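# Place the green block into the blue tray

## Task

Get the green block resting inside the blue tray. The robot must not topple or finish leaning, and nothing may be knocked or pushed outside the work area.

## Robot and tools

ROBOT. A simulated Rainbow Robotics RB-Y1: a base with two drive wheels and two rear casters, a folding torso (the lower part, called the leg, bends at ankle, knee and hip), a pan/tilt head and two 7-joint arms, each with a parallel gripper and a wrist camera. The base is 0.58 m wide, extends 0.10 m in front of the wheel axle and 0.57 m behind it, sweeps a 0.58 m radius when spinning in place, and cannot move sideways. The camera housings stick out sideways, making the robot up to 0.73 m wide. Cameras: head_camera (896x504), left_wrist_camera and right_wrist_camera (644x364).

FRAMES. All positions are in metres. Base frame: origin on the floor midway between the drive wheels, x forward, y to the left, z up. The chest, left_hand and right_hand lines are given in it. A hand point lies between the finger pads, 0.03 m behind the tips. The fingers point along the hand's -z axis and close along its x axis. Printed hand positions can be off at long reach or under load. base_odometry is measured from where the base started, counts wheel rotation only (slip looks like travel), and gives heading in rad, positive to the left, from -3.142 to 3.142.

move. Sends one action and returns the state plus the requested images. Allowed combinations: base and/or joints, optionally with min_time_s or contact_limits; target alone or with min_time_s; or contact_limits alone. With no action it just reports.
- base: one velocity command {x_m_s, turn_rad_s, for_s}, run for for_s seconds, then stopped. It is not a position. x_m_s is forward speed in m/s (magnitude 0.005 to 1.5, or 0; negative reverses). turn_rad_s is the left turn rate (magnitude 0.02 to 1.509, or 0). for_s runs 0.1 to 5. Any speed you omit is 0. Acceleration is 0.4 m/s² (turning 0.5 rad/s²), so distance is roughly speed times for_s. If |x_m_s| + 0.27·|turn_rad_s| exceeds 1.5, both are scaled down.
- joints: a single object keyed by joint name, holding absolute targets in rad (grippers: opening in m, 0 to 0.1). Torso: torso_squat_rad 0 to 1.2 (higher lowers the chest); torso_shift_rad -0.3 to 0.6 (hips forward); torso_pitch_rad -0.2 to 1.4 (bow forward); torso_yaw_rad -1.5 to 1.5 (positive left; lift both arms outward at least 0.2 rad first). The torso must also respect squat+shift<=1.52, squat-shift+pitch<=1.57, shift+0.5pitch-0.4squat<=0.7 and shift+0.3pitch-0.5squat<=0.39. Arm joints are named left_/right_ shoulder_pitch (±2.356; negative swings the arm forward and up), shoulder_roll (left 0 to 3.141, right -3.141 to 0; both lift outward), shoulder_yaw (±2.094), elbow (-2.617 to 0.01; negative bends), forearm_roll (±3.141), wrist_pitch (-1.57 to 1.919) and hand_roll (±2.705). Head: head_pan_rad ±0.523 (left positive), head_tilt_rad -0.35 to 1.57 (down positive).
- target: moves one hand to an absolute pose in the base frame: side "left" or "right"; x, y, z in m (-3 to 3); quat_wxyz as four numbers (w, x, y, z) in the same form the hand lines print. It is solved into joint angles, so the hand follows an arc that can bow more than 0.1 m on long moves. Chain short steps instead. It is refused while another move is still running.
- min_time_s: 0.1 to 8 s, the shortest duration for arm, head and torso motions.
- contact_limits: per-gripper current cap in mA (keys left_gripper_m, right_gripper_m), 200 to 672.5. It persists until changed and starts at 672.5. Lower values grip more softly.
- cameras: a list of names or ["all"]. blocking: true (default) returns once everything is at rest; false returns within about 0.5 s.

wait: seconds (0 to 10) and optional cameras. It returns early once all running moves have settled.
stop: brakes every running motion (optional cameras).
zoom_image: camera plus region [x0, y0, x1, y1] in image pixels from the top-left corner, at most 504 wide and 504 tall. Only the latest images can be zoomed.
finished_scene: ends the scene for good (scene 1, optional). The block must stay in the tray with no help from the robot.

RESULTS. The "move" line reads "done" or the worst status. Hand status: "reached" (within 10 mm and 2°), "short" (with the remaining error) or "refused" (with a reason). Joint and base words: done, moving, off_target (stopped away from its target, possibly still pushing), stopped, time_out, contact_stop (torso only), limit_stop_at_<name> (built-in limit or self-collision guard), not_followed (the arm-collision check withheld the command), torque_fault, limit_stop_at_motor_heat. If a call is refused or an unrequested stop occurs, the remaining move, wait and finished_scene calls in that reply are skipped. on_its_own lists motions you did not command. Other readings: motor_effort (wheel % effort, peak in brackets; at rest usually under 30), lidar_m (12 sectors of 30°, starting straight ahead and going counter-clockwise), wheel_motors_off, joint torques, wrist force/torque (uncalibrated) and MOTOR HOT.

GRASPING. Command an opening at least 0.005 m smaller than the block's width. Then "off_target" or "done" are both normal.

AVOID. Dropping the block from any height. Knocking the tray or other objects. Slamming into furniture, or driving into it fast; stalled wheels shut the motors off for 2 s. Bowing or squatting fast with the arms stretched forward, which can tip the robot. The arms touching or pressing on each other: keep shoulder rolls about 0.5 rad outward. Overloading a joint, which triggers a 10 s torque-fault freeze. Holding stretched poses for long, which overheats the motors. Exceeding the torso's combined limits.

Each tool is called after "Emit:" as name(argument=value, ...), one argument or row to a line, values as JSON.

## Session

Emit:
move(
)

Scene clock: 0.00 s.
Joint torques (N m): no reading
External joint torques (N m): no reading
Wrist force (N): no reading
Wrist torque (N m): no reading
Wrist force, peak (N): no reading
base_odometry: x=+0.000 y=+0.000 heading=+0.000
lidar_m: 2.34 2.38 2.44 2.32 2.16 2.69 2.86 2.79 2.85 2.16 1.67 2.23
base_status: not commanded
joint_positions: torso_squat_rad=+0.350 torso_shift_rad=+0.000 torso_pitch_rad=+0.000 torso_yaw_rad=+0.000 left_shoulder_pitch_rad=+0.007 left_shoulder_roll_rad=+0.036 left_shoulder_yaw_rad=+0.022 left_elbow_rad=-0.106 left_forearm_roll_rad=+0.005 left_wrist_pitch_rad=+0.023 left_hand_roll_rad=+0.018 left_gripper_m=+0.099 right_shoulder_pitch_rad=+0.033 right_shoulder_roll_rad=-0.047 right_shoulder_yaw_rad=+0.020 right_elbow_rad=-0.138 right_forearm_roll_rad=+0.022 right_wrist_pitch_rad=+0.027 right_hand_roll_rad=-0.001 right_gripper_m=+0.100 head_pan_rad=+0.000 head_tilt_rad=+0.400
joint_status: not commanded
wheel_motors_off: 0
motor_effort: left_wheel=+0 right_wheel=+2
chest: x=-0.2280 y=-0.0004 z=+1.2475 quat_wxyz=(+1.000, +0.000, +0.000, +0.000) (m; base frame)
left_hand: x=-0.1868 y=+0.2478 z=+0.5641 quat_wxyz=(+0.999, +0.018, -0.039, +0.023) (m; base frame)
right_hand: x=-0.1912 y=-0.2557 z=+0.5638 quat_wxyz=(+0.999, -0.024, -0.039, +0.017) (m; base frame)
pictures: head_camera, left_wrist_camera, right_wrist_camera

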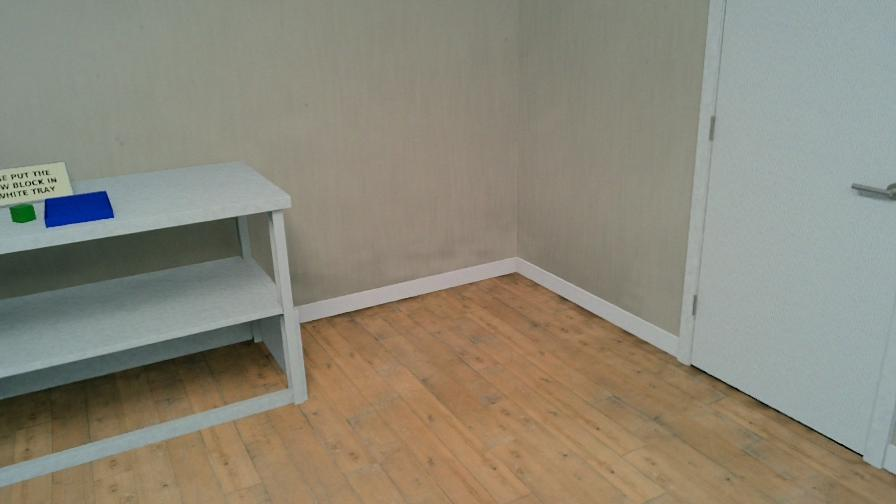

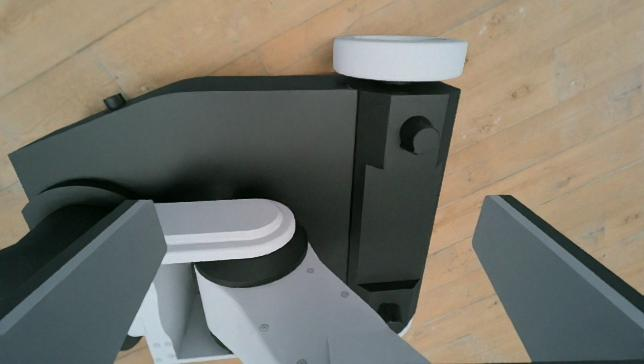

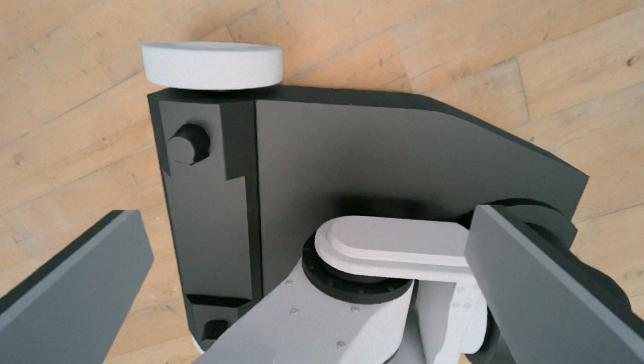

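Emit:
move(
  joints={"head_pan_rad":0.5,"head_tilt_rad":0.5},
  cameras=["head_camera"],
)

Scene clock: 1.93 s.
Joint torques (N m): left_arm=[-1.1 0.46 0.36 -0.04 0.03 -0.47 0.03] | right_arm=[-1.22 -2.14 -0.3 0.22 -0.11 -0.45 -0.2]
External joint torques (N m): left_arm=[-0.04 -0.65 0.31 -0.18 0.02 -0.23 0.03] | right_arm=[-0.5 -0.32 -0.2 0.03 -0.14 -0.24 -0.2]
Wrist force (N): left_arm=[-5.4 2.4 -5.4] | right_arm=[-2.3 -0.6 -7.1]
Wrist torque (N m): left_arm=[-0.03 -0.51 -0.11] | right_arm=[0.00 -0.26 0.05]
Wrist force, peak (N): left_arm=[-5.5 2.2 -6.3] | right_arm=[-2.6 -0.8 -7.3]
move: done
base_odometry: x=+0.000 y=+0.000 heading=+0.000
lidar_m: 2.34 2.38 2.44 2.29 2.15 2.67 2.87 2.81 2.84 2.18 1.68 2.23
base_status: not commanded
joint_positions: torso_squat_rad=+0.350 torso_shift_rad=+0.000 torso_pitch_rad=+0.000 torso_yaw_rad=+0.000 left_shoulder_pitch_rad=+0.007 left_shoulder_roll_rad=+0.036 left_shoulder_yaw_rad=+0.022 left_elbow_rad=-0.106 left_forearm_roll_rad=+0.005 left_wrist_pitch_rad=+0.023 left_hand_roll_rad=+0.018 left_gripper_m=+0.099 right_shoulder_pitch_rad=+0.033 right_shoulder_roll_rad=-0.047 right_shoulder_yaw_rad=+0.020 right_elbow_rad=-0.138 right_forearm_roll_rad=+0.022 right_wrist_pitch_rad=+0.027 right_hand_roll_rad=-0.001 right_gripper_m=+0.100 head_pan_rad=+0.500 head_tilt_rad=+0.500
joint_status: all done
wheel_motors_off: 0
motor_effort: left_wheel=+0(2) right_wheel=+2(2)
chest: x=-0.2280 y=-0.0004 z=+1.2475 quat_wxyz=(+1.000, +0.000, +0.000, +0.000) (m; base frame)
left_hand: x=-0.1868 y=+0.2478 z=+0.5641 quat_wxyz=(+0.999, +0.018, -0.039, +0.023) (m; base frame)
right_hand: x=-0.1912 y=-0.2557 z=+0.5638 quat_wxyz=(+0.999, -0.024, -0.039, +0.017) (m; base frame)
pictures: head_camera

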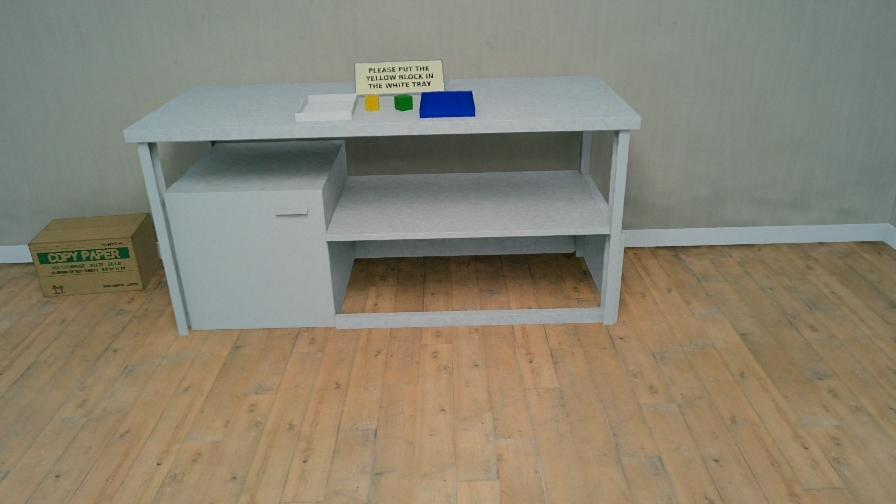

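Emit:
move(
  base={"turn_rad_s":0.5,"for_s":1.04},
  joints={"head_pan_rad":0,"head_tilt_rad":0.6,"left_shoulder_roll_rad":0.3,"right_shoulder_roll_rad":-0.3},
)

Emit:
move(
  base={"x_m_s":0.7,"for_s":2.0},
  joints={"head_tilt_rad":0.75},
  cameras=["head_camera"],
)

Scene clock: 19.23 s.
Joint torques (N m): left_arm=[-1.08 6.97 0.9 -0.17 -0.01 -0.46 -0.07] | right_arm=[-0.9 -8.06 -0.71 0.15 -0.24 -0.44 -0.25]
External joint torques (N m): left_arm=[-0.02 -1.08 0.48 -0.25 -0.03 -0.22 -0.07] | right_arm=[-0.22 1.05 -0.15 -0.09 -0.26 -0.26 -0.25]
Wrist force (N): left_arm=[-4.9 1.4 -5.4] | right_arm=[-2.6 0.5 -6.9]
Wrist torque (N m): left_arm=[-0.06 -0.51 -0.08] | right_arm=[-0.03 -0.30 0.06]
Wrist force, peak (N): left_arm=[-4.7 4.5 -6.0] | right_arm=[-2.6 -1.1 -7.2]
move: done
base_odometry: x=+0.000 y=+0.000 heading=+0.516
lidar_m: 2.37 2.43 2.28 2.16 2.67 2.92 2.80 2.86 2.15 1.69 2.23 2.35
base_status: done (sent for 1.03 of 1.03 s)
joint_positions: torso_squat_rad=+0.350 torso_shift_rad=+0.000 torso_pitch_rad=+0.000 torso_yaw_rad=+0.000 left_shoulder_pitch_rad=+0.007 left_shoulder_roll_rad=+0.300 left_shoulder_yaw_rad=+0.022 left_elbow_rad=-0.106 left_forearm_roll_rad=+0.005 left_wrist_pitch_rad=+0.023 left_hand_roll_rad=+0.018 left_gripper_m=+0.099 right_shoulder_pitch_rad=+0.033 right_shoulder_roll_rad=-0.300 right_shoulder_yaw_rad=+0.020 right_elbow_rad=-0.138 right_forearm_roll_rad=+0.022 right_wrist_pitch_rad=+0.027 right_hand_roll_rad=-0.001 right_gripper_m=+0.100 head_pan_rad=+0.000 head_tilt_rad=+0.600
joint_status: all done
wheel_motors_off: 0
motor_effort: left_wheel=+3(28) right_wheel=+8(26)
chest: x=-0.2280 y=-0.0004 z=+1.2475 quat_wxyz=(+1.000, +0.000, +0.000, +0.000) (m; base frame)
left_hand: x=-0.1871 y=+0.4464 z=+0.5980 quat_wxyz=(+0.988, +0.149, -0.041, +0.017) (m; base frame)
right_hand: x=-0.1923 y=-0.4456 z=+0.5969 quat_wxyz=(+0.988, -0.149, -0.035, +0.026) (m; base frame)
pictures: none

Scene clock: 23.47 s.
Joint torques (N m): left_arm=[-0.53 7.06 0.61 0.05 0.06 -0.31 0.03] | right_arm=[-0.8 -8.46 -0.29 0.34 0 -0.25 -0.29]
External joint torques (N m): left_arm=[0.53 -0.98 0.19 -0.03 0.04 -0.07 0.03] | right_arm=[-0.12 0.66 0.27 0.1 -0.03 -0.07 -0.29]
Wrist force (N): left_arm=[-5.0 0.8 -5.3] | right_arm=[-2.2 0.7 -6.7]
Wrist torque (N m): left_arm=[0.05 -0.51 -0.14] | right_arm=[-0.06 -0.24 0.06]
Wrist force, peak (N): left_arm=[-5.6 0.9 -6.4] | right_arm=[-2.6 0.7 -7.2]
move: done
base_odometry: x=+1.217 y=+0.692 heading=+0.517
lidar_m: 1.56 1.04 1.37 2.03 2.37 3.67 4.20 2.96 2.06 2.14 2.23 1.06
base_status: done (sent for 2 of 2 s)
joint_positions: torso_squat_rad=+0.350 torso_shift_rad=+0.000 torso_pitch_rad=+0.000 torso_yaw_rad=+0.000 left_shoulder_pitch_rad=+0.007 left_shoulder_roll_rad=+0.300 left_shoulder_yaw_rad=+0.022 left_elbow_rad=-0.106 left_forearm_roll_rad=+0.005 left_wrist_pitch_rad=+0.023 left_hand_roll_rad=+0.018 left_gripper_m=+0.099 right_shoulder_pitch_rad=+0.033 right_shoulder_roll_rad=-0.300 right_shoulder_yaw_rad=+0.020 right_elbow_rad=-0.138 right_forearm_roll_rad=+0.022 right_wrist_pitch_rad=+0.027 right_hand_roll_rad=-0.001 right_gripper_m=+0.100 head_pan_rad=+0.000 head_tilt_rad=+0.750
joint_status: all done
wheel_motors_off: 0
motor_effort: left_wheel=+7(48) right_wheel=-8(36)
chest: x=-0.2280 y=-0.0004 z=+1.2475 quat_wxyz=(+1.000, +0.000, +0.000, +0.000) (m; base frame)
left_hand: x=-0.1869 y=+0.4464 z=+0.5980 quat_wxyz=(+0.988, +0.149, -0.041, +0.017) (m; base frame)
right_hand: x=-0.1922 y=-0.4456 z=+0.5969 quat_wxyz=(+0.988, -0.149, -0.035, +0.026) (m; base frame)
pictures: head_camera

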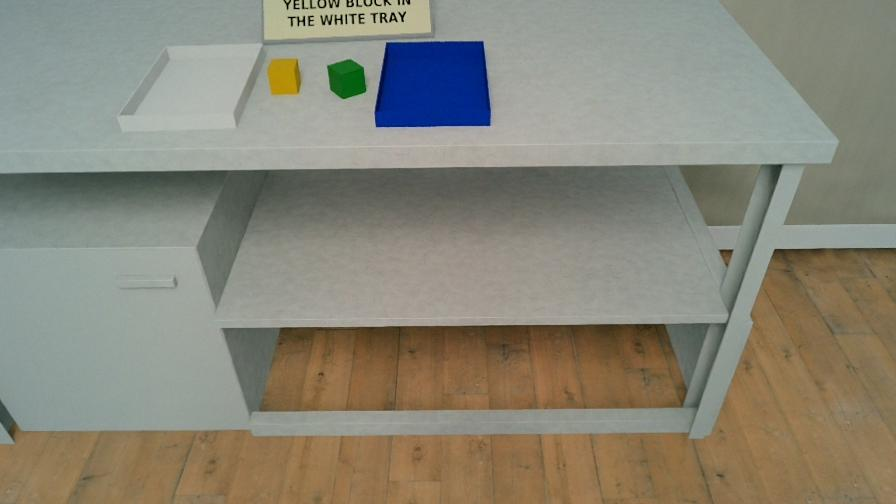

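Emit:
move(
  base={"x_m_s":0.4,"for_s":1.5},
  joints={"left_elbow_rad":-2.2,"head_tilt_rad":0.9},
  cameras=["all"],
)

Scene clock: 34.00 s.
Joint torques (N m): left_arm=[-7.97 3.06 3.49 -8.58 0.01 -1.3 -0.06] | right_arm=[-0.77 -8.28 -0.51 0.35 -0.07 -0.38 -0.17]
External joint torques (N m): left_arm=[1.39 -0.78 0.5 -0.31 -0.02 0.08 -0.02] | right_arm=[-0.09 0.83 0.05 0.1 -0.09 -0.21 -0.17]
Wrist force (N): left_arm=[-9.2 1.2 4.1] | right_arm=[-2.3 0.4 -7.0]
Wrist torque (N m): left_arm=[0.08 -0.75 -0.09] | right_arm=[0.01 -0.27 0.05]
Wrist force, peak (N): left_arm=[-10.7 1.0 -3.9] | right_arm=[-2.9 0.7 -6.9]
move: done
base_odometry: x=+1.738 y=+0.989 heading=+0.518
lidar_m: 0.96 0.63 0.56 2.06 2.35 3.10 4.80 2.46 2.23 2.18 0.68 0.96
base_status: done (sent for 1.5 of 1.5 s)
joint_positions: torso_squat_rad=+0.350 torso_shift_rad=+0.000 torso_pitch_rad=+0.000 torso_yaw_rad=+0.000 left_shoulder_pitch_rad=+0.007 left_shoulder_roll_rad=+0.300 left_shoulder_yaw_rad=+0.022 left_elbow_rad=-2.200 left_forearm_roll_rad=+0.005 left_wrist_pitch_rad=+0.023 left_hand_roll_rad=+0.018 left_gripper_m=+0.099 right_shoulder_pitch_rad=+0.033 right_shoulder_roll_rad=-0.300 right_shoulder_yaw_rad=+0.020 right_elbow_rad=-0.138 right_forearm_roll_rad=+0.022 right_wrist_pitch_rad=+0.027 right_hand_roll_rad=-0.001 right_gripper_m=+0.100 head_pan_rad=+0.000 head_tilt_rad=+0.900
joint_status: all done
wheel_motors_off: 0
motor_effort: left_wheel=+7(36) right_wheel=-6(14)
chest: x=-0.2280 y=-0.0004 z=+1.2475 quat_wxyz=(+1.000, +0.000, +0.000, +0.000) (m; base frame)
left_hand: x=+0.2175 y=+0.2359 z=+1.3093 quat_wxyz=(+0.462, +0.070, -0.876, -0.122) (m; base frame)
right_hand: x=-0.1923 y=-0.4456 z=+0.5969 quat_wxyz=(+0.988, -0.149, -0.035, +0.026) (m; base frame)
pictures: head_camera, left_wrist_camera, right_wrist_camera

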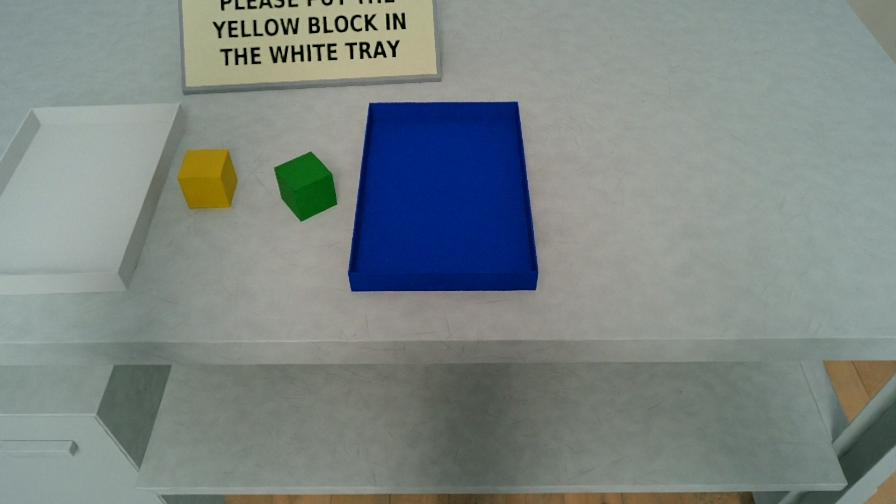

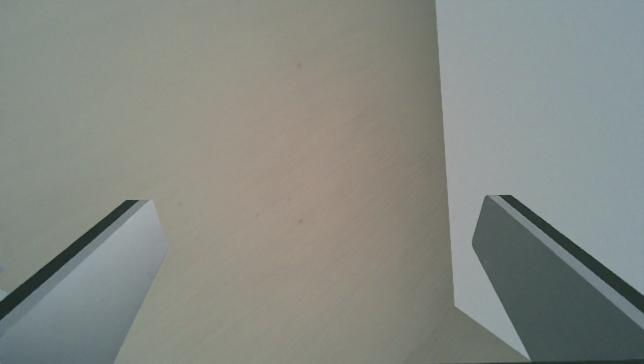

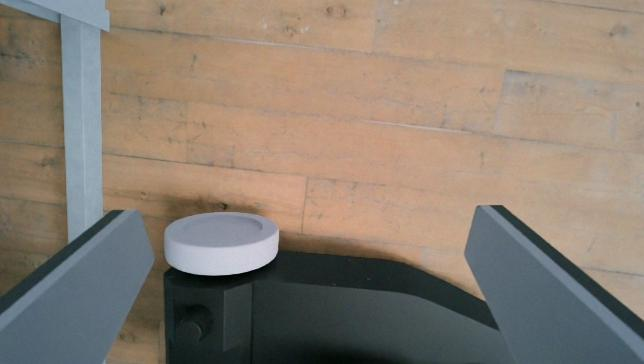

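Emit:
move(
  base={"x_m_s":0.2,"for_s":0.65},
  joints={"torso_pitch_rad":0.35},
)

Emit:
move(
  target={"side":"left","x":0.38,"y":0.19,"z":1.1,"quat_wxyz":[0.958,0,0,0.286]},
  cameras=["head_camera","left_wrist_camera"],
)

Scene clock: 43.43 s.
Joint torques (N m): left_arm=[-4.58 2.61 3.59 -10.03 -0.07 -1.73 -0.12] | right_arm=[9.09 -7.8 -0.85 4.04 -0.18 0.32 -0.33]
External joint torques (N m): left_arm=[0.12 -0.99 0.65 -0.61 -0.11 -0.05 -0.08] | right_arm=[-0.38 0.77 -0.18 0.17 -0.12 -0.2 -0.31]
Wrist force (N): left_arm=[-10.4 1.1 1.6] | right_arm=[-0.2 0.2 -6.4]
Wrist torque (N m): left_arm=[0.08 -0.81 -0.11] | right_arm=[0.00 -0.14 0.08]
Wrist force, peak (N): left_arm=[-10.6 0.8 2.8] | right_arm=[-2.4 0.6 -7.3]
move: done
base_odometry: x=+1.854 y=+1.055 heading=+0.518
lidar_m: 0.84 0.62 0.48 0.92 2.11 3.21 4.94 2.56 2.23 0.63 0.66 0.86
base_status: done (sent for 0.67 of 0.67 s)
joint_positions: torso_squat_rad=+0.350 torso_shift_rad=+0.000 torso_pitch_rad=+0.350 torso_yaw_rad=+0.000 left_shoulder_pitch_rad=+0.007 left_shoulder_roll_rad=+0.300 left_shoulder_yaw_rad=+0.022 left_elbow_rad=-2.200 left_forearm_roll_rad=+0.005 left_wrist_pitch_rad=+0.023 left_hand_roll_rad=+0.018 left_gripper_m=+0.099 right_shoulder_pitch_rad=+0.033 right_shoulder_roll_rad=-0.300 right_shoulder_yaw_rad=+0.020 right_elbow_rad=-0.138 right_forearm_roll_rad=+0.022 right_wrist_pitch_rad=+0.027 right_hand_roll_rad=-0.001 right_gripper_m=+0.100 head_pan_rad=+0.000 head_tilt_rad=+0.900
joint_status: all done
wheel_motors_off: 0
motor_effort: left_wheel=+5(35) right_wheel=-7(16)
chest: x=-0.1217 y=-0.0004 z=+1.2287 quat_wxyz=(+0.985, +0.000, +0.174, +0.000) (m; base frame)
left_hand: x=+0.3178 y=+0.2360 z=+1.1339 quat_wxyz=(+0.607, +0.048, -0.782, -0.132) (m; base frame)
right_hand: x=-0.3113 y=-0.4455 z=+0.6053 quat_wxyz=(+0.979, -0.143, +0.137, +0.051) (m; base frame)
pictures: none

Scene clock: 45.00 s.
Joint torques (N m): left_arm=[-14.88 1.86 0.51 -6.36 -0.16 -1.5 -0.08] | right_arm=[9.29 -7.58 -0.72 3.78 -0.14 0.26 -0.36]
External joint torques (N m): left_arm=[0.93 -1.08 1.69 0.14 -0.14 -0.36 -0.05] | right_arm=[-0.18 0.99 -0.05 -0.09 -0.08 -0.26 -0.34]
Wrist force (N): left_arm=[-7.8 3.8 -4.2] | right_arm=[-0.3 0.5 -6.4]
Wrist torque (N m): left_arm=[-0.11 -0.65 -0.06] | right_arm=[-0.05 -0.15 0.07]
Wrist force, peak (N): left_arm=[-10.4 4.0 -3.0] | right_arm=[-0.1 0.6 -7.0]
move: short
base_odometry: x=+1.854 y=+1.055 heading=+0.518
lidar_m: 0.83 0.62 0.49 0.91 2.12 3.21 4.94 2.56 2.24 0.63 0.65 0.87
base_status: not commanded
joint_positions: torso_squat_rad=+0.350 torso_shift_rad=+0.000 torso_pitch_rad=+0.350 torso_yaw_rad=+0.000 left_shoulder_pitch_rad=-0.980 left_shoulder_roll_rad=+0.000 left_shoulder_yaw_rad=+0.248 left_elbow_rad=-1.995 left_forearm_roll_rad=-0.204 left_wrist_pitch_rad=+1.919 left_hand_roll_rad=+0.528 left_gripper_m=+0.099 right_shoulder_pitch_rad=+0.033 right_shoulder_roll_rad=-0.300 right_shoulder_yaw_rad=+0.020 right_elbow_rad=-0.138 right_forearm_roll_rad=+0.022 right_wrist_pitch_rad=+0.027 right_hand_roll_rad=-0.001 right_gripper_m=+0.100 head_pan_rad=+0.000 head_tilt_rad=+0.900
joint_status: all done
wheel_motors_off: 0
motor_effort: left_wheel=+7(8) right_wheel=-6(7)
chest: x=-0.1218 y=-0.0004 z=+1.2287 quat_wxyz=(+0.985, +0.000, +0.174, +0.000) (m; base frame)
left_hand: x=+0.3804 y=+0.1900 z=+1.0995 quat_wxyz=(+0.910, -0.066, -0.306, +0.272) (m; base frame)
left_hand_status: short (checked arc, as near as the solve gets, planned for 1.2 s): 1 mm and 36.4 deg off. The place is met; only the turn is off.
right_hand: x=-0.3114 y=-0.4455 z=+0.6053 quat_wxyz=(+0.979, -0.143, +0.137, +0.051) (m; base frame)
pictures: head_camera, left_wrist_camera

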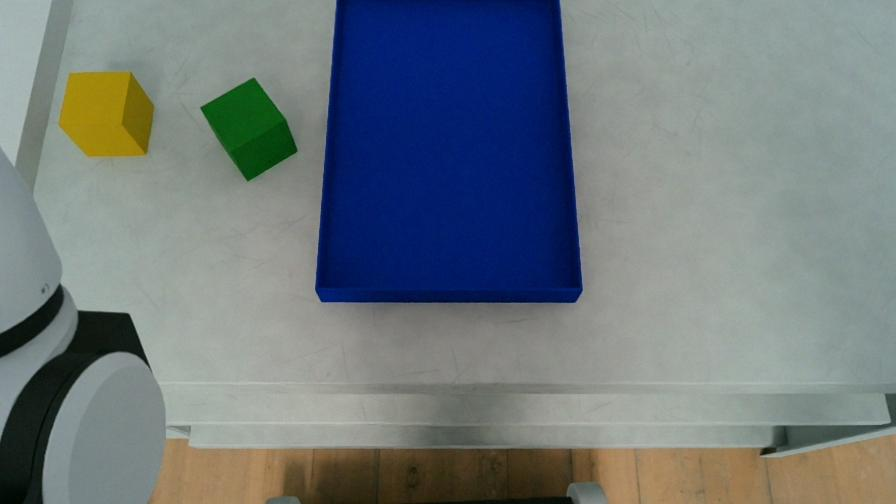

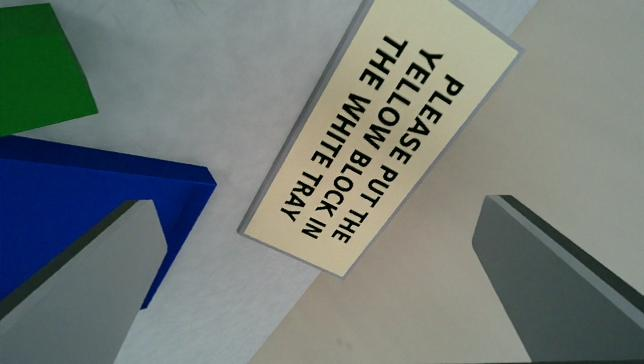

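Emit:
move(
  target={"side":"left","x":0.40,"y":0.19,"z":1.02,"quat_wxyz":[0.958,0,0,0.286]},
  cameras=["head_camera","left_wrist_camera"],
)

Scene clock: 51.90 s.
Joint torques (N m): left_arm=[-21.15 7.19 -3.24 -7.41 -0.06 -0.37 -0.27] | right_arm=[9.17 -8.12 -0.6 3.98 -0.21 0.22 -0.31]
External joint torques (N m): left_arm=[0.41 0.61 0.34 -0.32 -0.08 -0.29 -0.27] | right_arm=[-0.3 0.45 0.06 0.12 -0.15 -0.29 -0.29]
Wrist force (N): left_arm=[-5.3 2.3 -6.1] | right_arm=[0.0 0.4 -6.6]
Wrist torque (N m): left_arm=[-0.06 -0.57 -0.04] | right_arm=[-0.03 -0.13 0.08]
Wrist force, peak (N): left_arm=[-9.5 4.6 -4.5] | right_arm=[-0.7 0.5 -7.0]
move: done
base_odometry: x=+1.854 y=+1.055 heading=+0.518
lidar_m: 0.83 0.61 0.49 0.92 2.11 3.22 4.93 2.56 2.24 0.64 0.66 0.87
base_status: not commanded
joint_positions: torso_squat_rad=+0.350 torso_shift_rad=+0.000 torso_pitch_rad=+0.350 torso_yaw_rad=+0.000 left_shoulder_pitch_rad=-1.481 left_shoulder_roll_rad=+0.036 left_shoulder_yaw_rad=+0.760 left_elbow_rad=-0.988 left_forearm_roll_rad=-0.507 left_wrist_pitch_rad=+1.917 left_hand_roll_rad=+0.398 left_gripper_m=+0.099 right_shoulder_pitch_rad=+0.033 right_shoulder_roll_rad=-0.300 right_shoulder_yaw_rad=+0.020 right_elbow_rad=-0.138 right_forearm_roll_rad=+0.022 right_wrist_pitch_rad=+0.027 right_hand_roll_rad=-0.001 right_gripper_m=+0.100 head_pan_rad=+0.000 head_tilt_rad=+0.900
joint_status: all done
wheel_motors_off: 0
motor_effort: left_wheel=+7(9) right_wheel=-6(7)
chest: x=-0.1218 y=-0.0004 z=+1.2287 quat_wxyz=(+0.985, +0.000, +0.174, +0.000) (m; base frame)
left_hand: x=+0.3998 y=+0.1899 z=+1.0199 quat_wxyz=(+0.958, +0.000, +0.000, +0.286) (m; base frame)
left_hand_status: reached (checked arc, planned for 1.2 s): 0 mm and 0.0 deg off.
right_hand: x=-0.3114 y=-0.4455 z=+0.6053 quat_wxyz=(+0.979, -0.143, +0.137, +0.051) (m; base frame)
pictures: head_camera, left_wrist_camera

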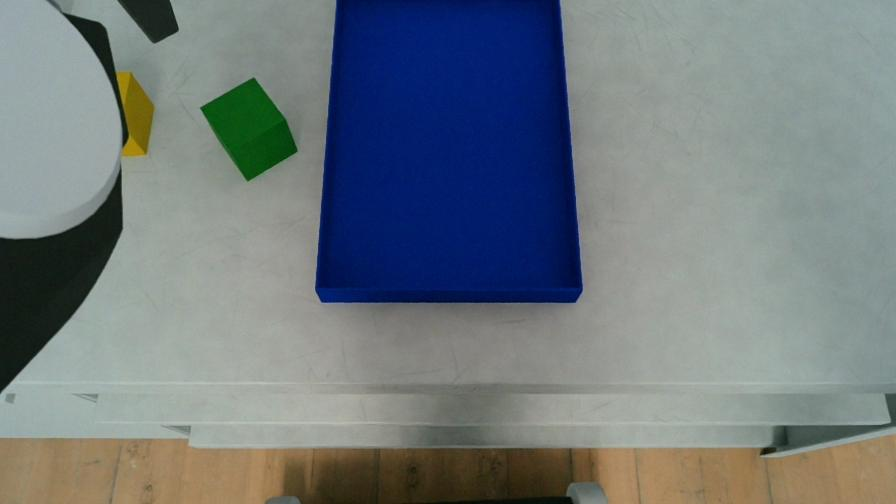

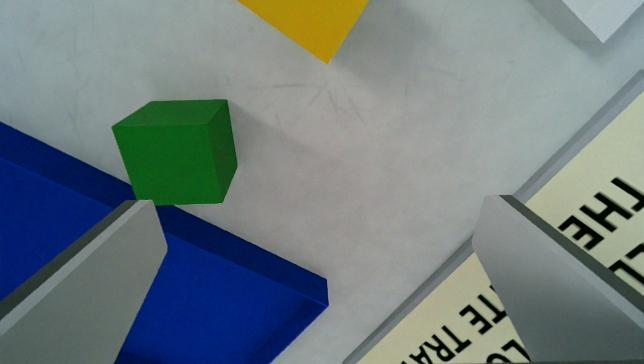

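Emit:
zoom_image(
  camera="left_wrist_camera",
  region=[0, 60, 350, 364],
)

Scaled by 1.440 from the camera's 644x364 image, which has a finer 920x520 frame.

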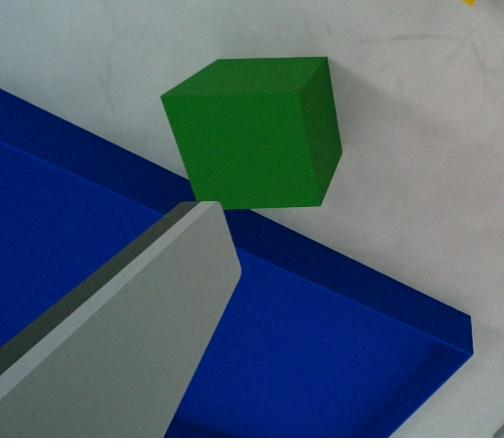

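Emit:
move(
  target={"side":"left","x":0.35,"y":0.14,"z":1.01,"quat_wxyz":[0.958,0,0,0.286]},
  cameras=["head_camera","left_wrist_camera"],
)

Scene clock: 88.30 s.
Joint torques (N m): left_arm=[-22.3 6.27 -3.52 -4.74 0.18 0.33 0.23] | right_arm=[8.94 -8.57 -0.79 3.87 -0.25 0.32 -0.44]
External joint torques (N m): left_arm=[-0.05 -0.61 0.42 -0.2 0.23 -0.15 0.22] | right_arm=[-0.53 -0.01 -0.12 0.01 -0.18 -0.19 -0.42]
Wrist force (N): left_arm=[-3.4 1.5 -5.5] | right_arm=[-0.2 0.4 -6.7]
Wrist torque (N m): left_arm=[0.00 -0.45 -0.06] | right_arm=[-0.02 -0.12 0.08]
Wrist force, peak (N): left_arm=[-5.5 2.8 -6.2] | right_arm=[-0.5 0.7 -7.0]
move: short
base_odometry: x=+1.854 y=+1.055 heading=+0.518
lidar_m: 0.83 0.62 0.50 0.93 2.10 3.22 4.94 2.56 2.25 0.64 0.66 0.86
base_status: not commanded
joint_positions: torso_squat_rad=+0.350 torso_shift_rad=+0.000 torso_pitch_rad=+0.350 torso_yaw_rad=+0.000 left_shoulder_pitch_rad=-1.726 left_shoulder_roll_rad=+0.000 left_shoulder_yaw_rad=+1.248 left_elbow_rad=-0.599 left_forearm_roll_rad=-0.970 left_wrist_pitch_rad=+1.919 left_hand_roll_rad=+0.478 left_gripper_m=+0.099 right_shoulder_pitch_rad=+0.033 right_shoulder_roll_rad=-0.300 right_shoulder_yaw_rad=+0.020 right_elbow_rad=-0.138 right_forearm_roll_rad=+0.022 right_wrist_pitch_rad=+0.027 right_hand_roll_rad=-0.001 right_gripper_m=+0.100 head_pan_rad=+0.000 head_tilt_rad=+0.900
joint_status: all done
wheel_motors_off: 0
motor_effort: left_wheel=+6(9) right_wheel=-6(7)
chest: x=-0.1218 y=-0.0004 z=+1.2287 quat_wxyz=(+0.985, +0.000, +0.174, +0.000) (m; base frame)
left_hand: x=+0.3507 y=+0.1400 z=+1.0097 quat_wxyz=(+0.947, +0.046, +0.146, +0.283) (m; base frame)
left_hand_status: short (checked arc, as near as the solve gets, planned for 0.8 s): 1 mm and 17.7 deg off. The place is met; only the turn is off.
right_hand: x=-0.3114 y=-0.4455 z=+0.6053 quat_wxyz=(+0.979, -0.143, +0.137, +0.051) (m; base frame)
pictures: head_camera, left_wrist_camera

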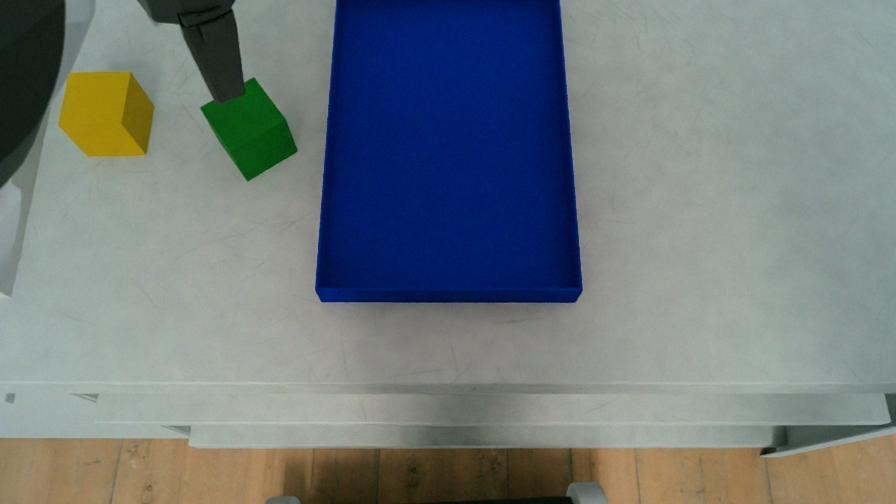

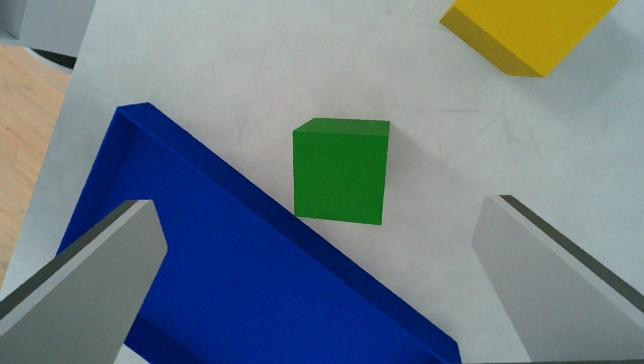

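Emit:
move(
  base={"x_m_s":-0.2,"for_s":0.4},
)

Emit:
move(
  target={"side":"left","x":0.425,"y":0.135,"z":0.99,"quat_wxyz":[0.958,0,0,0.286]},
  cameras=["head_camera","left_wrist_camera"],
)

Scene clock: 92.73 s.
Joint torques (N m): left_arm=[-22.44 6.47 -3.29 -4.92 0.04 0.21 0.09] | right_arm=[8.42 -7.99 -1.04 3.68 -0.3 0.22 -0.26]
External joint torques (N m): left_arm=[-0.19 -0.41 0.65 -0.39 0.09 -0.28 0.07] | right_arm=[-1.05 0.57 -0.38 -0.19 -0.23 -0.29 -0.24]
Wrist force (N): left_arm=[-3.4 1.0 -4.8] | right_arm=[-0.7 0.4 -6.7]
Wrist torque (N m): left_arm=[0.09 -0.43 -0.06] | right_arm=[-0.05 -0.19 0.08]
Wrist force, peak (N): left_arm=[-4.2 1.9 -6.0] | right_arm=[-0.4 0.8 -6.9]
move: done
base_odometry: x=+1.799 y=+1.023 heading=+0.518
lidar_m: 0.90 0.63 0.53 1.09 2.10 3.17 4.87 2.50 2.24 2.20 0.64 0.92
base_status: done (sent for 0.4 of 0.4 s)
joint_positions: torso_squat_rad=+0.350 torso_shift_rad=+0.000 torso_pitch_rad=+0.350 torso_yaw_rad=+0.000 left_shoulder_pitch_rad=-1.726 left_shoulder_roll_rad=+0.000 left_shoulder_yaw_rad=+1.248 left_elbow_rad=-0.599 left_forearm_roll_rad=-0.970 left_wrist_pitch_rad=+1.919 left_hand_roll_rad=+0.478 left_gripper_m=+0.099 right_shoulder_pitch_rad=+0.034 right_shoulder_roll_rad=-0.300 right_shoulder_yaw_rad=+0.020 right_elbow_rad=-0.138 right_forearm_roll_rad=+0.022 right_wrist_pitch_rad=+0.027 right_hand_roll_rad=-0.001 right_gripper_m=+0.100 head_pan_rad=+0.000 head_tilt_rad=+0.900
joint_status: not commanded
wheel_motors_off: 0
motor_effort: left_wheel=-1(20) right_wheel=+2(22)
chest: x=-0.1219 y=-0.0004 z=+1.2287 quat_wxyz=(+0.985, +0.000, +0.174, +0.000) (m; base frame)
left_hand: x=+0.3507 y=+0.1400 z=+1.0098 quat_wxyz=(+0.947, +0.046, +0.146, +0.283) (m; base frame)
right_hand: x=-0.3115 y=-0.4455 z=+0.6053 quat_wxyz=(+0.979, -0.143, +0.137, +0.051) (m; base frame)
pictures: none

Scene clock: 93.60 s.
Joint torques (N m): left_arm=[-22.49 7.55 -4.5 -5.08 -0.11 0.03 0.06] | right_arm=[8.55 -7.97 -0.61 3.88 -0.07 0.27 -0.34]
External joint torques (N m): left_arm=[0.45 0.4 -1.14 0.01 -0.13 0.11 0.06] | right_arm=[-0.91 0.59 0.05 0.01 -0.01 -0.25 -0.32]
Wrist force (N): left_arm=[-4.5 2.6 -6.3] | right_arm=[-0.3 0.5 -6.5]
Wrist torque (N m): left_arm=[-0.02 -0.43 -0.06] | right_arm=[-0.03 -0.14 0.08]
Wrist force, peak (N): left_arm=[-4.9 2.6 -6.6] | right_arm=[0.0 0.1 -6.9]
move: done
base_odometry: x=+1.799 y=+1.023 heading=+0.518
lidar_m: 0.90 0.62 0.53 1.08 2.10 3.16 4.87 2.50 2.24 2.20 0.67 0.92
base_status: not commanded
joint_positions: torso_squat_rad=+0.350 torso_shift_rad=+0.000 torso_pitch_rad=+0.350 torso_yaw_rad=+0.000 left_shoulder_pitch_rad=-1.722 left_shoulder_roll_rad=+0.043 left_shoulder_yaw_rad=+1.211 left_elbow_rad=-0.487 left_forearm_roll_rad=-0.892 left_wrist_pitch_rad=+1.566 left_hand_roll_rad=+0.543 left_gripper_m=+0.099 right_shoulder_pitch_rad=+0.033 right_shoulder_roll_rad=-0.300 right_shoulder_yaw_rad=+0.020 right_elbow_rad=-0.138 right_forearm_roll_rad=+0.022 right_wrist_pitch_rad=+0.027 right_hand_roll_rad=-0.001 right_gripper_m=+0.100 head_pan_rad=+0.000 head_tilt_rad=+0.900
joint_status: all done
wheel_motors_off: 0
motor_effort: left_wheel=-3(4) right_wheel=+2(3)
chest: x=-0.1219 y=-0.0004 z=+1.2287 quat_wxyz=(+0.985, +0.000, +0.174, +0.000) (m; base frame)
left_hand: x=+0.4244 y=+0.1349 z=+0.9899 quat_wxyz=(+0.958, -0.001, -0.002, +0.286) (m; base frame)
left_hand_status: reached (checked arc, planned for 0.5 s): 1 mm and 0.3 deg off.
right_hand: x=-0.3115 y=-0.4455 z=+0.6053 quat_wxyz=(+0.979, -0.143, +0.137, +0.051) (m; base frame)
pictures: head_camera, left_wrist_camera

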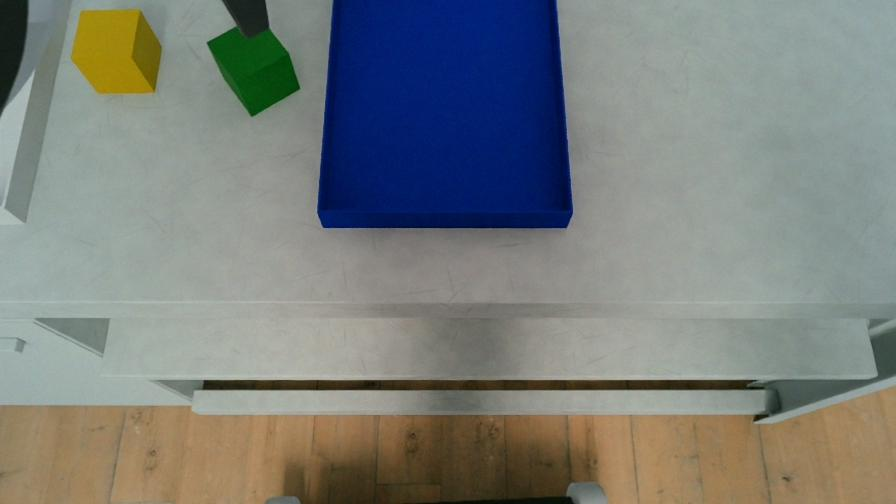

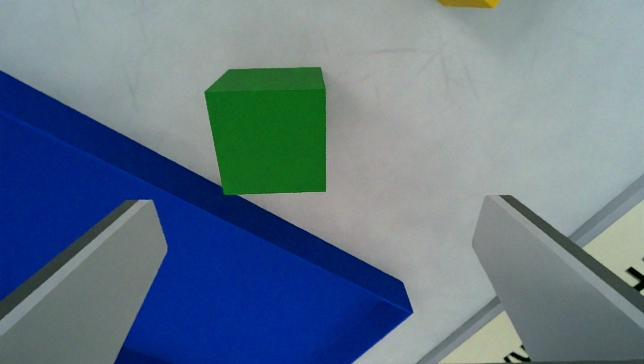

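Emit:
move(
  target={"side":"left","x":0.403,"y":0.121,"z":0.95,"quat_wxyz":[0.958,0,0,0.286]},
  cameras=["head_camera","left_wrist_camera"],
)

Scene clock: 98.30 s.
Joint torques (N m): left_arm=[-22.16 4.89 -2.5 -8.19 -0.15 -0.28 0.18] | right_arm=[8.47 -8.38 -0.63 3.82 -0.17 0.29 -0.15]
External joint torques (N m): left_arm=[-0.22 -0.85 -0.05 -0.93 -0.17 -0.24 0.18] | right_arm=[-1 0.18 0.04 -0.05 -0.11 -0.23 -0.14]
Wrist force (N): left_arm=[-4.7 2.6 -5.5] | right_arm=[0.0 0.5 -6.4]
Wrist torque (N m): left_arm=[-0.03 -0.49 -0.12] | right_arm=[-0.04 -0.11 0.08]
Wrist force, peak (N): left_arm=[-4.8 3.2 -6.6] | right_arm=[-0.1 0.4 -7.1]
move: done
base_odometry: x=+1.799 y=+1.023 heading=+0.518
lidar_m: 0.90 0.63 0.52 1.09 2.11 3.16 4.87 2.51 2.24 2.20 0.67 0.91
base_status: not commanded
joint_positions: torso_squat_rad=+0.350 torso_shift_rad=+0.000 torso_pitch_rad=+0.350 torso_yaw_rad=+0.000 left_shoulder_pitch_rad=-1.514 left_shoulder_roll_rad=+0.000 left_shoulder_yaw_rad=+0.732 left_elbow_rad=-0.622 left_forearm_roll_rad=-0.468 left_wrist_pitch_rad=+1.636 left_hand_roll_rad=+0.626 left_gripper_m=+0.099 right_shoulder_pitch_rad=+0.033 right_shoulder_roll_rad=-0.300 right_shoulder_yaw_rad=+0.020 right_elbow_rad=-0.138 right_forearm_roll_rad=+0.022 right_wrist_pitch_rad=+0.027 right_hand_roll_rad=-0.001 right_gripper_m=+0.100 head_pan_rad=+0.000 head_tilt_rad=+0.900
joint_status: all done
wheel_motors_off: 0
motor_effort: left_wheel=-2(5) right_wheel=+3(3)
chest: x=-0.1219 y=-0.0004 z=+1.2287 quat_wxyz=(+0.985, +0.000, +0.174, +0.000) (m; base frame)
left_hand: x=+0.4030 y=+0.1204 z=+0.9498 quat_wxyz=(+0.958, +0.002, +0.007, +0.285) (m; base frame)
left_hand_status: reached (checked arc, planned for 0.8 s): 1 mm and 0.9 deg off.
right_hand: x=-0.3115 y=-0.4455 z=+0.6053 quat_wxyz=(+0.979, -0.143, +0.137, +0.051) (m; base frame)
pictures: head_camera, left_wrist_camera

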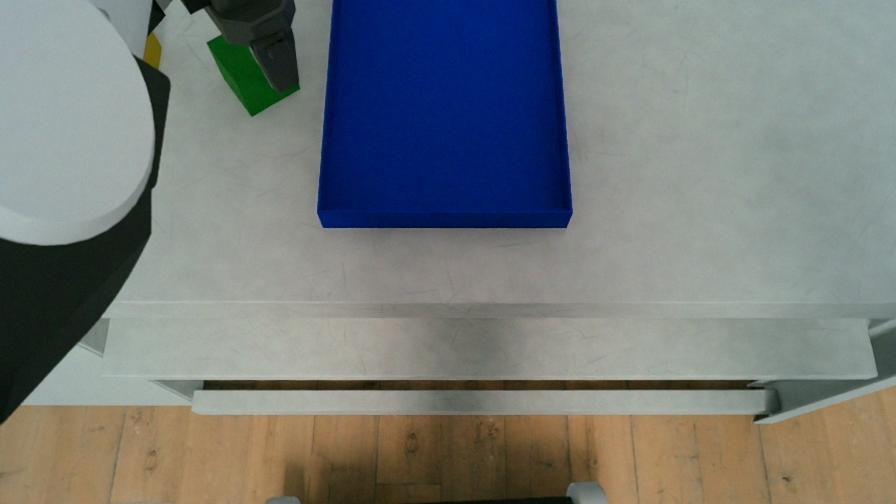

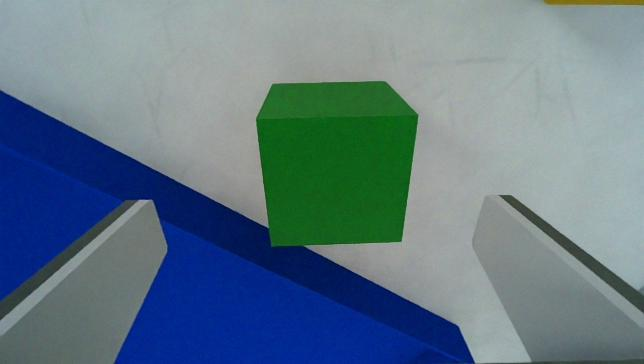

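Emit:
move(
  joints={"left_gripper_m":0.085},
)

Emit:
move(
  target={"side":"left","x":0.406,"y":0.126,"z":0.888,"quat_wxyz":[0.958,0,0,0.286]},
  min_time_s=1.5,
  cameras=["left_wrist_camera"],
)

Scene clock: 103.67 s.
Joint torques (N m): left_arm=[-21.86 5.06 -2.86 -8.39 -0.21 -0.19 0.22] | right_arm=[8.94 -8.18 -1.01 3.84 -0.16 0.31 -0.26]
External joint torques (N m): left_arm=[0.09 -0.68 -0.41 -1.13 -0.23 -0.15 0.22] | right_arm=[-0.53 0.38 -0.35 -0.03 -0.09 -0.21 -0.25]
Wrist force (N): left_arm=[-4.8 2.6 -5.5] | right_arm=[-0.2 0.3 -6.5]
Wrist torque (N m): left_arm=[-0.08 -0.46 -0.10] | right_arm=[-0.03 -0.12 0.09]
Wrist force, peak (N): left_arm=[-5.6 2.7 -5.8] | right_arm=[-0.3 0.4 -7.3]
move: done
base_odometry: x=+1.799 y=+1.023 heading=+0.518
lidar_m: 0.89 0.64 0.52 1.09 2.11 3.17 4.88 2.52 2.24 2.19 0.66 0.92
base_status: not commanded
joint_positions: torso_squat_rad=+0.350 torso_shift_rad=+0.000 torso_pitch_rad=+0.350 torso_yaw_rad=+0.000 left_shoulder_pitch_rad=-1.514 left_shoulder_roll_rad=+0.000 left_shoulder_yaw_rad=+0.732 left_elbow_rad=-0.622 left_forearm_roll_rad=-0.468 left_wrist_pitch_rad=+1.636 left_hand_roll_rad=+0.626 left_gripper_m=+0.085 right_shoulder_pitch_rad=+0.033 right_shoulder_roll_rad=-0.300 right_shoulder_yaw_rad=+0.020 right_elbow_rad=-0.138 right_forearm_roll_rad=+0.022 right_wrist_pitch_rad=+0.027 right_hand_roll_rad=-0.001 right_gripper_m=+0.100 head_pan_rad=+0.000 head_tilt_rad=+0.900
joint_status: all done
wheel_motors_off: 0
motor_effort: left_wheel=-4(5) right_wheel=+3(3)
chest: x=-0.1219 y=-0.0004 z=+1.2287 quat_wxyz=(+0.985, +0.000, +0.174, +0.000) (m; base frame)
left_hand: x=+0.4030 y=+0.1204 z=+0.9498 quat_wxyz=(+0.958, +0.002, +0.007, +0.285) (m; base frame)
right_hand: x=-0.3115 y=-0.4455 z=+0.6053 quat_wxyz=(+0.979, -0.143, +0.137, +0.051) (m; base frame)
pictures: none

Scene clock: 105.50 s.
Joint torques (N m): left_arm=[-18.02 6.19 -2.22 -5.09 -0.38 -0.93 0.2] | right_arm=[8.92 -8.04 -0.73 3.78 -0.28 0.28 -0.4]
External joint torques (N m): left_arm=[3.91 0.03 -1.09 1.83 -0.4 -0.81 0.2] | right_arm=[-0.53 0.52 -0.06 -0.08 -0.21 -0.23 -0.39]
Wrist force (N): left_arm=[-5.3 3.6 7.3] | right_arm=[-0.5 0.2 -6.4]
Wrist torque (N m): left_arm=[0.02 0.22 -0.11] | right_arm=[-0.02 -0.18 0.10]
Wrist force, peak (N): left_arm=[-6.7 3.1 10.6] | right_arm=[-0.7 0.5 -7.0]
move: done
base_odometry: x=+1.799 y=+1.023 heading=+0.518
lidar_m: 0.90 0.64 0.52 1.09 2.11 3.16 4.87 2.50 2.24 2.20 0.66 0.93
base_status: not commanded
joint_positions: torso_squat_rad=+0.350 torso_shift_rad=+0.000 torso_pitch_rad=+0.350 torso_yaw_rad=+0.000 left_shoulder_pitch_rad=-1.526 left_shoulder_roll_rad=+0.096 left_shoulder_yaw_rad=+0.728 left_elbow_rad=-0.267 left_forearm_roll_rad=-0.439 left_wrist_pitch_rad=+1.316 left_hand_roll_rad=+0.702 left_gripper_m=+0.085 right_shoulder_pitch_rad=+0.033 right_shoulder_roll_rad=-0.300 right_shoulder_yaw_rad=+0.020 right_elbow_rad=-0.138 right_forearm_roll_rad=+0.022 right_wrist_pitch_rad=+0.027 right_hand_roll_rad=-0.001 right_gripper_m=+0.100 head_pan_rad=+0.000 head_tilt_rad=+0.900
joint_status: all done
wheel_motors_off: 0
motor_effort: left_wheel=-4(5) right_wheel=+2(3)
chest: x=-0.1220 y=-0.0004 z=+1.2287 quat_wxyz=(+0.985, +0.000, +0.174, +0.000) (m; base frame)
left_hand: x=+0.4057 y=+0.1259 z=+0.8888 quat_wxyz=(+0.958, -0.006, -0.012, +0.286) (m; base frame)
left_hand_status: reached (checked arc, as near as the solve gets, planned for 1.5 s): 1 mm and 1.6 deg off.
right_hand: x=-0.3115 y=-0.4455 z=+0.6053 quat_wxyz=(+0.979, -0.143, +0.137, +0.051) (m; base frame)
pictures: left_wrist_camera

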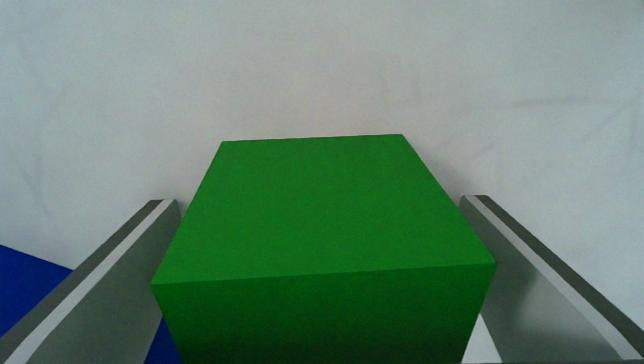

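Emit:
move(
  target={"side":"left","x":0.406,"y":0.126,"z":0.896,"quat_wxyz":[0.958,0,0,0.286]},
)

Emit:
move(
  joints={"left_gripper_m":0.03},
  cameras=["left_wrist_camera","head_camera"],
)

Scene clock: 108.63 s.
Joint torques (N m): left_arm=[-21.38 6.1 -1.44 -7.08 -0.12 -0.39 0.29] | right_arm=[9.07 -8.07 -0.82 3.92 -0.19 0.22 -0.38]
External joint torques (N m): left_arm=[0.65 -0.16 -0.32 -0.14 -0.14 -0.3 0.29] | right_arm=[-0.39 0.49 -0.15 0.06 -0.13 -0.3 -0.36]
Wrist force (N): left_arm=[-4.4 2.7 -5.2] | right_arm=[-0.2 0.4 -6.3]
Wrist torque (N m): left_arm=[-0.09 -0.43 -0.12] | right_arm=[-0.03 -0.13 0.09]
Wrist force, peak (N): left_arm=[-6.4 3.8 -6.6] | right_arm=[-0.5 0.8 -7.0]
move: done
base_odometry: x=+1.799 y=+1.023 heading=+0.518
lidar_m: 0.89 0.63 0.53 1.08 2.11 3.16 4.87 2.51 2.23 2.19 0.65 0.93
base_status: not commanded
joint_positions: torso_squat_rad=+0.350 torso_shift_rad=+0.000 torso_pitch_rad=+0.350 torso_yaw_rad=+0.000 left_shoulder_pitch_rad=-1.540 left_shoulder_roll_rad=+0.101 left_shoulder_yaw_rad=+0.729 left_elbow_rad=-0.267 left_forearm_roll_rad=-0.439 left_wrist_pitch_rad=+1.342 left_hand_roll_rad=+0.703 left_gripper_m=+0.085 right_shoulder_pitch_rad=+0.033 right_shoulder_roll_rad=-0.300 right_shoulder_yaw_rad=+0.020 right_elbow_rad=-0.138 right_forearm_roll_rad=+0.022 right_wrist_pitch_rad=+0.027 right_hand_roll_rad=-0.001 right_gripper_m=+0.100 head_pan_rad=+0.000 head_tilt_rad=+0.900
joint_status: all done
wheel_motors_off: 0
motor_effort: left_wheel=-4(5) right_wheel=+3(3)
chest: x=-0.1219 y=-0.0004 z=+1.2287 quat_wxyz=(+0.985, +0.000, +0.174, +0.000) (m; base frame)
left_hand: x=+0.4056 y=+0.1260 z=+0.8959 quat_wxyz=(+0.958, -0.004, -0.007, +0.286) (m; base frame)
left_hand_status: reached (checked arc, planned for 0.1 s): 0 mm and 0.9 deg off.
right_hand: x=-0.3114 y=-0.4455 z=+0.6053 quat_wxyz=(+0.979, -0.143, +0.137, +0.051) (m; base frame)
pictures: none

Scene clock: 109.77 s.
Joint torques (N m): left_arm=[-21.59 5.78 -1.35 -7.15 -0.01 -0.2 0.22] | right_arm=[8.33 -7.96 -1.22 3.83 -0.2 0.31 -0.25]
External joint torques (N m): left_arm=[0.44 -0.48 -0.22 -0.21 -0.03 -0.11 0.22] | right_arm=[-1.14 0.6 -0.55 -0.03 -0.13 -0.2 -0.24]
Wrist force (N): left_arm=[-5.3 2.5 -3.5] | right_arm=[-0.3 0.5 -6.6]
Wrist torque (N m): left_arm=[-0.01 -0.39 -0.06] | right_arm=[-0.04 -0.15 0.08]
Wrist force, peak (N): left_arm=[-5.3 2.7 -6.2] | right_arm=[-0.3 0.4 -7.0]
move: off_target
base_odometry: x=+1.799 y=+1.023 heading=+0.518
lidar_m: 0.89 0.62 0.53 1.09 2.11 3.16 4.87 2.51 2.24 2.19 0.64 0.92
base_status: not commanded
joint_positions: torso_squat_rad=+0.350 torso_shift_rad=+0.000 torso_pitch_rad=+0.350 torso_yaw_rad=+0.000 left_shoulder_pitch_rad=-1.540 left_shoulder_roll_rad=+0.101 left_shoulder_yaw_rad=+0.729 left_elbow_rad=-0.267 left_forearm_roll_rad=-0.439 left_wrist_pitch_rad=+1.342 left_hand_roll_rad=+0.703 left_gripper_m=+0.049 right_shoulder_pitch_rad=+0.033 right_shoulder_roll_rad=-0.300 right_shoulder_yaw_rad=+0.020 right_elbow_rad=-0.138 right_forearm_roll_rad=+0.022 right_wrist_pitch_rad=+0.027 right_hand_roll_rad=-0.001 right_gripper_m=+0.100 head_pan_rad=+0.000 head_tilt_rad=+0.900
joint_status: left_gripper_m off_target (ended at +0.049, target +0.030)
wheel_motors_off: 0
motor_effort: left_wheel=-3(5) right_wheel=+3(3)
chest: x=-0.1219 y=-0.0004 z=+1.2287 quat_wxyz=(+0.985, +0.000, +0.174, +0.000) (m; base frame)
left_hand: x=+0.4056 y=+0.1260 z=+0.8959 quat_wxyz=(+0.958, -0.004, -0.007, +0.286) (m; base frame)
right_hand: x=-0.3114 y=-0.4455 z=+0.6053 quat_wxyz=(+0.979, -0.143, +0.137, +0.051) (m; base frame)
pictures: head_camera, left_wrist_camera

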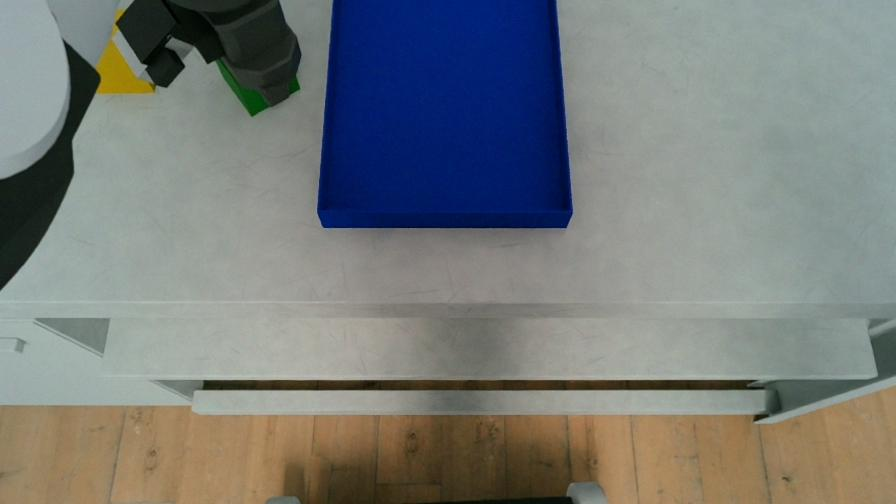

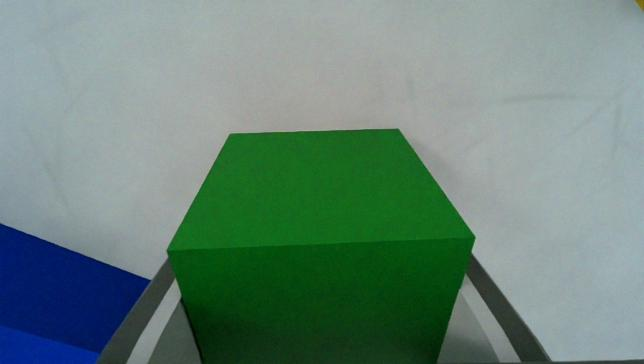

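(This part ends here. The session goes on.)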